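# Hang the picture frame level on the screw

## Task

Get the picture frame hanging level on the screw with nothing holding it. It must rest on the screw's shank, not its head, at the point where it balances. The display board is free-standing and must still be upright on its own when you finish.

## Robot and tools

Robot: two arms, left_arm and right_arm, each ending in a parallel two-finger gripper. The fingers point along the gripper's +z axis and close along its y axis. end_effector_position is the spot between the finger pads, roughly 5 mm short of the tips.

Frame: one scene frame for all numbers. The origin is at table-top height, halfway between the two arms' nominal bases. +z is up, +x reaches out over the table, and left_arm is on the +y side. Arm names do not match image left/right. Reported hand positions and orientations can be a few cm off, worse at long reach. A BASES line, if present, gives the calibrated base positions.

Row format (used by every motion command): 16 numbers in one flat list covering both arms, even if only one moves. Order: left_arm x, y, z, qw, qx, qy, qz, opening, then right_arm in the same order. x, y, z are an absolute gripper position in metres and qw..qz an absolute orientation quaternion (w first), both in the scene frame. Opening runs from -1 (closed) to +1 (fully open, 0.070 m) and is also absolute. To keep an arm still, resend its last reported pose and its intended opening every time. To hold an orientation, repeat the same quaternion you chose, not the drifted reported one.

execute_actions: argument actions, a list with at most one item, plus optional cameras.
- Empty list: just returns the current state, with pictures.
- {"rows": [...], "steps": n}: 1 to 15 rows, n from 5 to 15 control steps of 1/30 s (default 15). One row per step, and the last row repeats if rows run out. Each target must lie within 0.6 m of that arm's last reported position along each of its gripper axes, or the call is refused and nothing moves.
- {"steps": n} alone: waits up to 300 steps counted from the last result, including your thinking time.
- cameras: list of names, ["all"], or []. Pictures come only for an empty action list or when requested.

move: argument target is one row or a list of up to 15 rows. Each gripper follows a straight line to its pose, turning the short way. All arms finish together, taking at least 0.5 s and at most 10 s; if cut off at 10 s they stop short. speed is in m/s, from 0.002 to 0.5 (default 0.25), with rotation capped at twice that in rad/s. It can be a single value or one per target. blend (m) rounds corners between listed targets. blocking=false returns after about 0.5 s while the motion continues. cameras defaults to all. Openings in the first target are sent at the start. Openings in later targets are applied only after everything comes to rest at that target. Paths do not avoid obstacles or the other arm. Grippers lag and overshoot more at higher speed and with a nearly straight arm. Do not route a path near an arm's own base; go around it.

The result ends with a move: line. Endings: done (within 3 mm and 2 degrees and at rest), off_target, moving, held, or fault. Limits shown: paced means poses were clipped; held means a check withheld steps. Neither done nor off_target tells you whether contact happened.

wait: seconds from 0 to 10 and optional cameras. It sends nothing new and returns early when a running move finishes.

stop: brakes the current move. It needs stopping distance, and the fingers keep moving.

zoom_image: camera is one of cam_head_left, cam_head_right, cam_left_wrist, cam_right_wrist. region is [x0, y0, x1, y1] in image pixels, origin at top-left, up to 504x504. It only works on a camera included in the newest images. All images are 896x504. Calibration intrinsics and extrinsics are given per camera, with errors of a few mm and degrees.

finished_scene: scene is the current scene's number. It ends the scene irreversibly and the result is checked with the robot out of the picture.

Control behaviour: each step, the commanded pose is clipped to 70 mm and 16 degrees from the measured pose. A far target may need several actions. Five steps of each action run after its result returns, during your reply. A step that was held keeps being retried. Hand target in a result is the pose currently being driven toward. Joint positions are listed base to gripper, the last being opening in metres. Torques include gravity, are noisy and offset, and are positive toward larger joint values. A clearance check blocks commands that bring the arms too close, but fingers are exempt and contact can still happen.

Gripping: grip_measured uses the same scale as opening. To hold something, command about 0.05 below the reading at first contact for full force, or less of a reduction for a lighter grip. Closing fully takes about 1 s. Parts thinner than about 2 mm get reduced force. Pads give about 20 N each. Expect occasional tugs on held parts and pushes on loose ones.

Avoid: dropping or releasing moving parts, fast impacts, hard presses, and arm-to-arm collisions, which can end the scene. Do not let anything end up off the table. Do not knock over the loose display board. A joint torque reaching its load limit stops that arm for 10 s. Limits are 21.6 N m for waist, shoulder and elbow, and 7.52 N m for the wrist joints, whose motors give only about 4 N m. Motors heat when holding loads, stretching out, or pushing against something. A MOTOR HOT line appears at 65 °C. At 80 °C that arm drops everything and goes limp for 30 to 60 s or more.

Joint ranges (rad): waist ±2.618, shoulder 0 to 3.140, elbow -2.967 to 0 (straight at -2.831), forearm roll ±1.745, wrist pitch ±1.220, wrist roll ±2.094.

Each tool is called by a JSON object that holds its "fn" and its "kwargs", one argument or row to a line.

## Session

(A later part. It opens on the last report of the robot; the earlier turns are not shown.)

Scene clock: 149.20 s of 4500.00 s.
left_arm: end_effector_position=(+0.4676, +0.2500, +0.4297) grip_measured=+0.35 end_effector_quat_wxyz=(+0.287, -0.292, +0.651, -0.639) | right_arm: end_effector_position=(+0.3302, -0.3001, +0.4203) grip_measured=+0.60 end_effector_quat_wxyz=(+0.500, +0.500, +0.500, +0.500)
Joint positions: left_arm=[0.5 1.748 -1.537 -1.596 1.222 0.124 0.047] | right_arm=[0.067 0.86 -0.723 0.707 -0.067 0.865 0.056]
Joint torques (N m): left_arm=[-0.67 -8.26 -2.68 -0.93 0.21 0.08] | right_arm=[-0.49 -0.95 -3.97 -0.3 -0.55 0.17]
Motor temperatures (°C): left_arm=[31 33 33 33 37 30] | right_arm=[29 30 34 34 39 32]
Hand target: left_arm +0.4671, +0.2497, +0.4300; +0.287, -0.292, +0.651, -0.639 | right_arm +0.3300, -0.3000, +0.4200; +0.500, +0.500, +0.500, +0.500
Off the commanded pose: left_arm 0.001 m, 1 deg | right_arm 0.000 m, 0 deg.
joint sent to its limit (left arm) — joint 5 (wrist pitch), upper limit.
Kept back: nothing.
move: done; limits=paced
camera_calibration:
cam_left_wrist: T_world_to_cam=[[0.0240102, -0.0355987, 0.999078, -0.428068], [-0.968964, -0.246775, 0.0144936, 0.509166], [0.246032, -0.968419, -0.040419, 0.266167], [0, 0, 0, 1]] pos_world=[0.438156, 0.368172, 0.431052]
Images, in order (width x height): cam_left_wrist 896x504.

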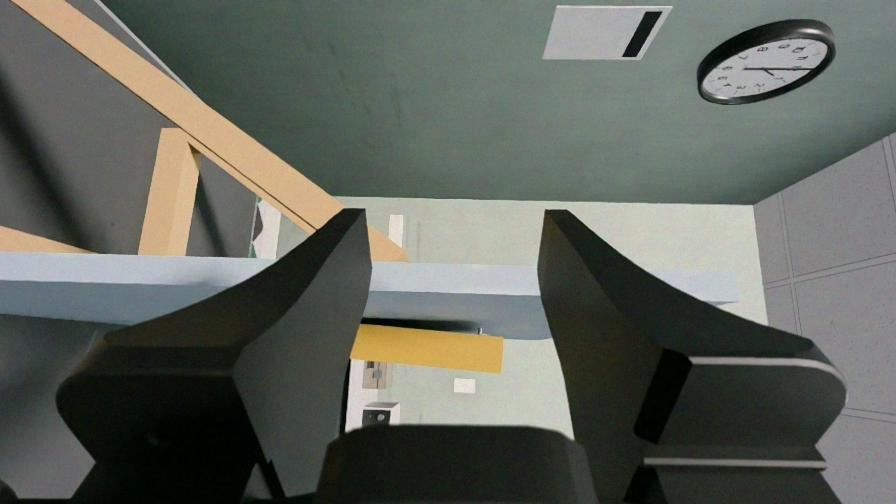

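{"fn": "move", "kwargs": {
  "target": [
    [0.467,0.25,0.43,0.281,-0.285,0.653,-0.643,0.35,0.33,-0.2,0.52,0.4788,0.18,0.805,0.2997,0.0],
    [0.467,0.25,0.43,0.281,-0.285,0.653,-0.643,0.35,0.415,-0.1,0.52,0.4788,0.18,0.805,0.2997,0.0]
  ],
  "speed": 0.2,
  "blend": [0.03, 0],
  "cameras": ["cam_right_wrist"]
}}

Scene clock: 153.87 s of 4500.00 s.
left_arm: end_effector_position=(+0.4672, +0.2498, +0.4301) grip_measured=+0.35 end_effector_quat_wxyz=(+0.287, -0.292, +0.651, -0.639) | right_arm: end_effector_position=(+0.4152, -0.0999, +0.5199) grip_measured=+0.00 end_effector_quat_wxyz=(+0.479, +0.180, +0.805, +0.300)
Joint positions: left_arm=[0.5 1.746 -1.536 -1.596 1.222 0.125 0.047] | right_arm=[0.601 1.591 -2.04 -0.276 0.935 1.034 0.035]
Joint torques (N m): left_arm=[0.48 -7.66 -3.02 -0.98 0.21 0.1] | right_arm=[-0.16 -6.53 -3.43 -0.34 -0.8 -0.13]
Motor temperatures (°C): left_arm=[31 33 33 33 37 30] | right_arm=[29 30 34 34 39 32]
Hand target: left_arm +0.4671, +0.2497, +0.4300; +0.287, -0.292, +0.651, -0.639 | right_arm +0.4150, -0.1000, +0.5200; +0.479, +0.180, +0.805, +0.300
Off the commanded pose: left_arm 0.000 m, 1 deg | right_arm 0.000 m, 0 deg.
joint sent to its limit (left arm) — joint 5 (wrist pitch), upper limit.
Kept back: nothing.
move: done
camera_calibration:
cam_right_wrist: T_world_to_cam=[[-0.0305662, -0.735424, -0.676918, 0.291801], [-0.91356, 0.295339, -0.279613, 0.547879], [0.405554, 0.609858, -0.680881, 0.364824], [0, 0, 0, 1]] pos_world=[0.361483, -0.169704, 0.599121]
Images, in order (width x height): cam_right_wrist 896x504.

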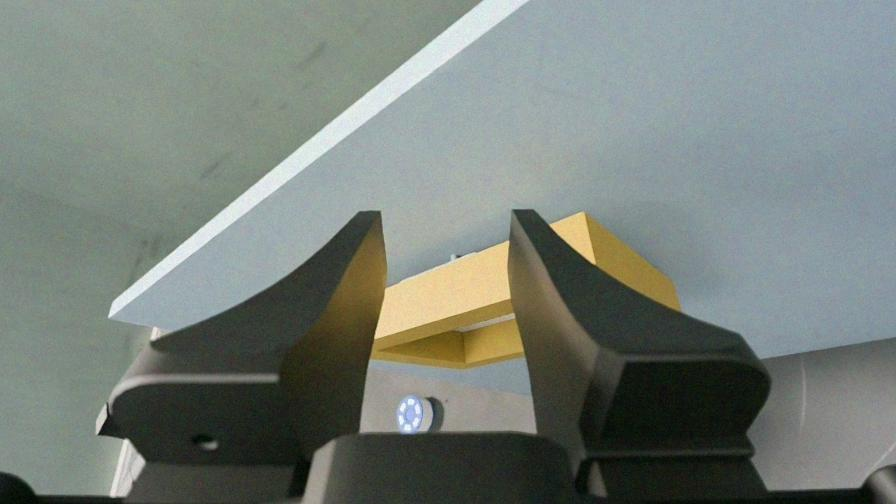

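{"fn": "zoom_image", "kwargs": {
  "camera": "cam_right_wrist",
  "region": [380, 200, 620, 320]
}}

{"fn": "zoom_image", "kwargs": {
  "camera": "cam_right_wrist",
  "region": [390, 230, 510, 290]
}}

Scaled by 2.100 from the camera's 896x504 image, which has a finer 1280x720 frame.

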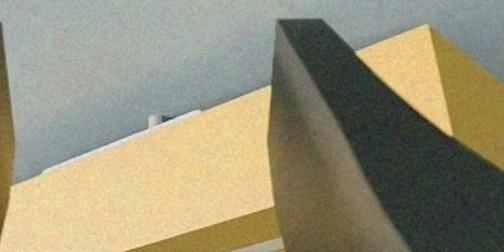

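Scaled by 4.200 from the camera's 896x504 image, which has a finer 1280x720 frame.

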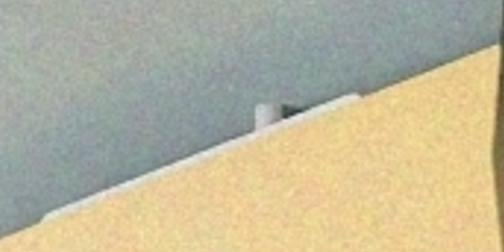

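{"fn": "zoom_image", "kwargs": {
  "camera": "cam_right_wrist",
  "region": [440, 236, 490, 266]
}}

{"fn": "zoom_image", "kwargs": {
  "camera": "cam_right_wrist",
  "region": [380, 256, 440, 296]
}}

Scaled by 10.080 from the camera's 896x504 image, which has a finer 1280x720 frame.

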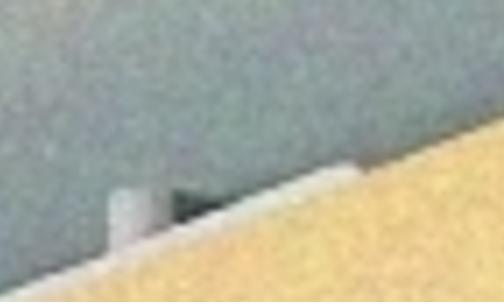

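Scaled by 8.400 from the camera's 896x504 image, which has a finer 1280x720 frame.

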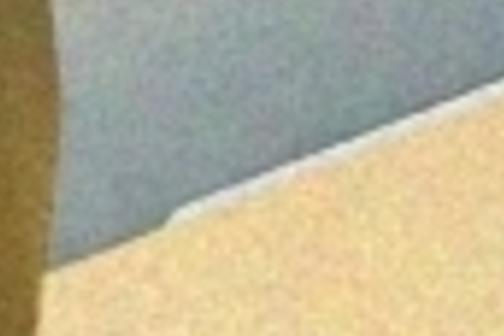

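{"fn": "move", "kwargs": {
  "target": [
    [0.467,0.25,0.43,0.281,-0.285,0.653,-0.643,0.35,0.33,-0.2,0.52,0.4788,0.18,0.805,0.2997,0.0],
    [0.38,0.2,0.45,0.45214,-0.4081,0.54366,-0.57746,0.35,0.33,-0.28,0.44,0.5,0.5,0.5,0.5,0.6],
    [0.365,-0.046,0.45,0.45214,-0.4081,0.54366,-0.57746,0.35,0.33,-0.3,0.42,0.5,0.5,0.5,0.5,0.6]
  ],
  "speed": 0.2,
  "blend": [0.03, 0.03, 0],
  "cameras": ["cam_left_wrist", "cam_head_left", "cam_head_right"]
}}

{"fn": "zoom_image", "kwargs": {
  "camera": "cam_left_wrist",
  "region": [440, 0, 500, 40]
}}

{"fn": "zoom_image", "kwargs": {
  "camera": "cam_left_wrist",
  "region": [440, 200, 500, 240]
}}

{"fn": "zoom_image", "kwargs": {
  "camera": "cam_head_left",
  "region": [420, 20, 532, 84]
}}

{"fn": "zoom_image", "kwargs": {
  "camera": "cam_head_right",
  "region": [400, 20, 512, 84]
}}

Scene clock: 164.47 s of 4500.00 s.
left_arm: end_effector_position=(+0.3652, -0.0468, +0.4493) grip_measured=+0.35 end_effector_quat_wxyz=(+0.452, -0.408, +0.544, -0.577) | right_arm: end_effector_position=(+0.3302, -0.3008, +0.4199) grip_measured=+0.60 end_effector_quat_wxyz=(+0.495, +0.497, +0.505, +0.503)
Joint positions: left_arm=[-0.984 1.503 -1.236 -1.268 -0.767 -0.321 0.047] | right_arm=[0.023 0.86 -0.726 -0.371 -0.045 1.941 0.056]
Joint torques (N m): left_arm=[0.39 -6.97 -2.71 0.61 -0.4 0.07] | right_arm=[0.66 -1.74 -3.87 -0.18 -0.87 -0.04]
Motor temperatures (°C): left_arm=[31 33 33 33 36 30] | right_arm=[29 30 34 34 39 32]
Hand target: left_arm +0.3650, -0.0460, +0.4500; +0.452, -0.408, +0.544, -0.577 | right_arm +0.3300, -0.3003, +0.4201; +0.495, +0.497, +0.505, +0.503
Off the commanded pose: left_arm 0.001 m, 0 deg | right_arm 0.001 m, 1 deg.
Kept back: nothing.
move: done; blend cut to 0 m at target 2; target 2's new opening was sent with right_arm's hand 0.001 m and 4 deg from that target
camera_calibration:
cam_left_wrist: T_world_to_cam=[[-0.0580685, -0.0178802, 0.998152, -0.424597], [-0.753789, -0.654762, -0.0555814, 0.270182], [0.654546, -0.755624, 0.0245432, -0.163718], [0, 0, 0, 1]] pos_world=[0.286165, 0.0456038, 0.442848]
Images, in order (width x height): cam_head_left 896x504, cam_head_right 896x504, cam_left_wrist 896x504.

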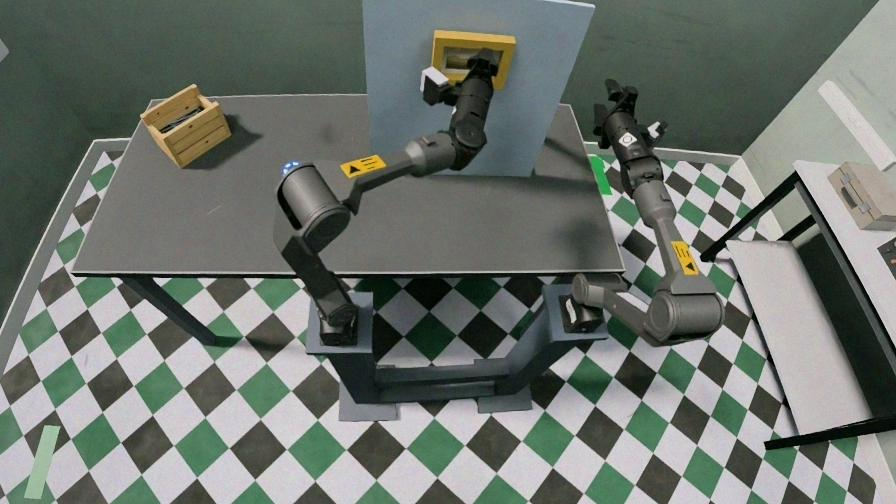

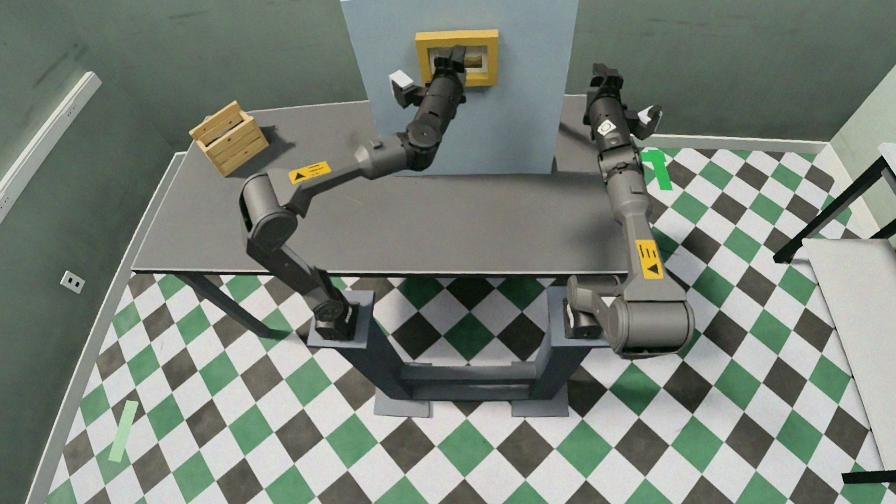

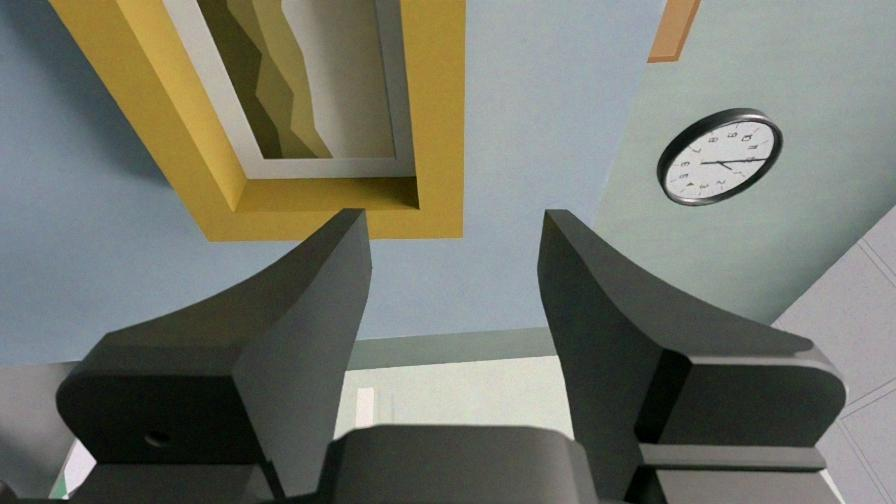

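Scaled by 8.400 from the camera's 896x504 image, which has a finer 1280x720 frame.

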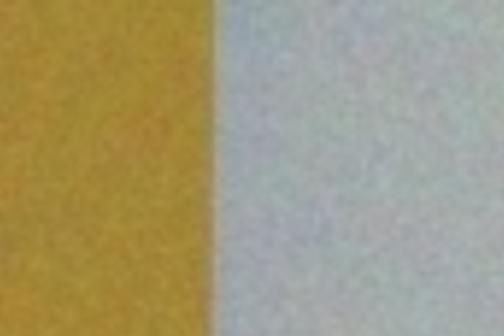

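Scaled by 8.400 from the camera's 896x504 image, which has a finer 1280x720 frame.

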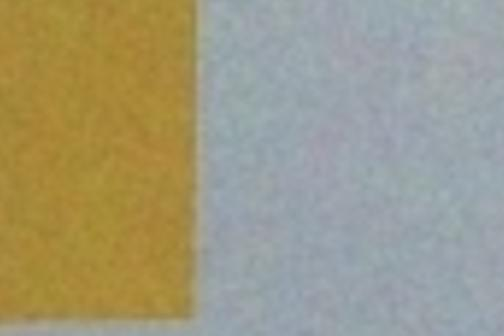

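Scaled by 4.500 from the camera's 896x504 image, which has a finer 1280x720 frame.

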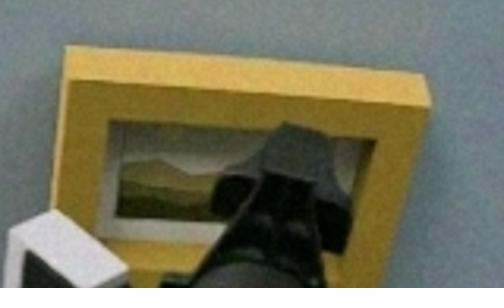

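Scaled by 4.500 from the camera's 896x504 image, which has a finer 1280x720 frame.

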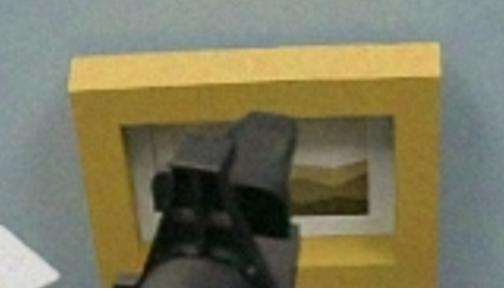

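{"fn": "execute_actions", "kwargs": {
  "actions": [],
  "cameras": ["cam_left_wrist", "cam_head_left"]
}}

Scene clock: 166.33 s of 4500.00 s.
left_arm: end_effector_position=(+0.3649, -0.0464, +0.4498) grip_measured=+0.35 end_effector_quat_wxyz=(+0.452, -0.408, +0.544, -0.577) | right_arm: end_effector_position=(+0.3302, -0.3006, +0.4200) grip_measured=+0.60 end_effector_quat_wxyz=(+0.495, +0.497, +0.505, +0.503)
Joint positions: left_arm=[-0.984 1.501 -1.235 -1.268 -0.767 -0.321 0.047] | right_arm=[0.024 0.86 -0.726 -0.363 -0.045 1.933 0.056]
Joint torques (N m): left_arm=[0.4 -6.67 -2.73 0.6 -0.35 0.1] | right_arm=[0.71 -1.68 -3.87 -0.23 -0.86 0.17]
Motor temperatures (°C): left_arm=[31 33 33 33 36 30] | right_arm=[29 30 34 34 39 32]
Hand target: left_arm +0.3650, -0.0460, +0.4500; +0.452, -0.408, +0.544, -0.577 | right_arm +0.3300, -0.3003, +0.4200; +0.495, +0.497, +0.505, +0.503
Off the commanded pose: left_arm 0.000 m, 0 deg | right_arm 0.001 m, 1 deg.
Steps of this call (1-56: nothing new was sent). Readings (end_effector_position of left_arm | right_arm):
1: (+0.3650, -0.0466, +0.4498) | (+0.3302, -0.3006, +0.4200)
2: (+0.3650, -0.0466, +0.4498) | (+0.3302, -0.3006, +0.4200)
4: (+0.3650, -0.0466, +0.4498) | (+0.3302, -0.3006, +0.4200)
8: (+0.3649, -0.0464, +0.4502) | (+0.3302, -0.3006, +0.4200)
56: the state above
camera_calibration:
cam_left_wrist: T_world_to_cam=[[-0.0586136, -0.0170502, 0.998135, -0.42481], [-0.753759, -0.654808, -0.0554485, 0.270204], [0.654532, -0.755603, 0.0255289, -0.163646], [0, 0, 0, 1]] pos_world=[0.285881, 0.046037, 0.443177]
Images, in order (width x height): cam_head_left 896x504, cam_left_wrist 896x504.

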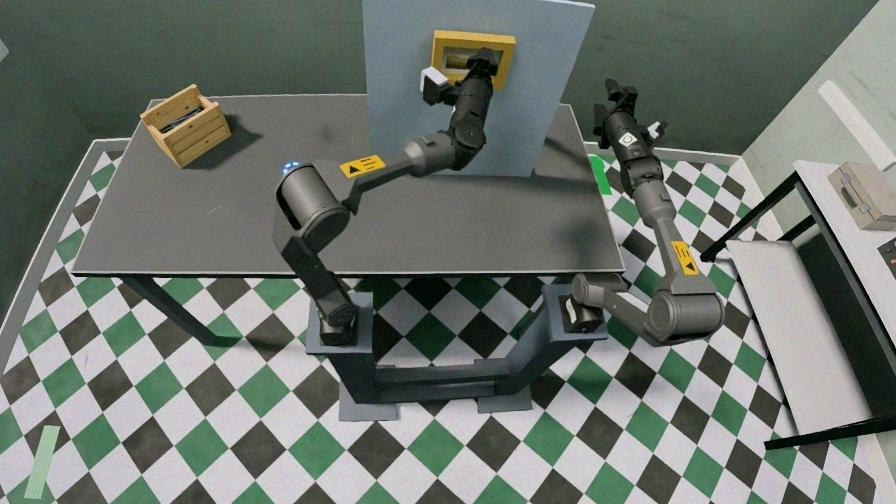

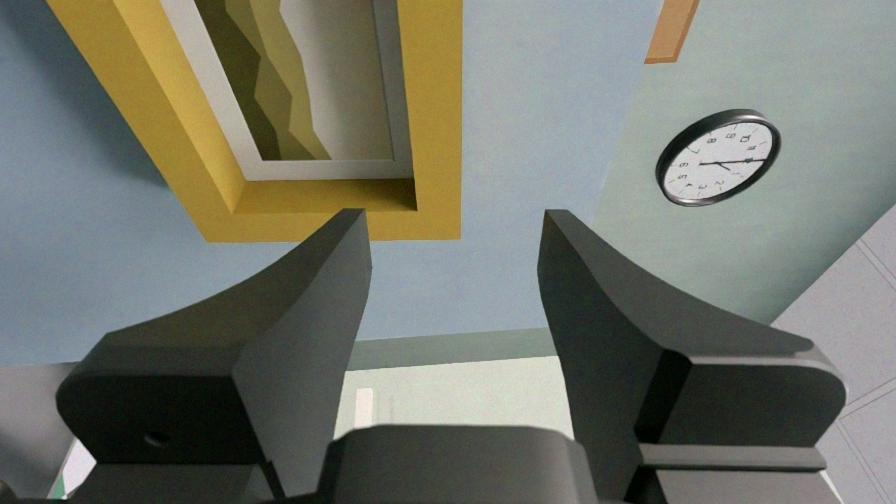

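{"fn": "finished_scene", "kwargs": {
  "scene": 1
}}

The scene is finished: the task was done.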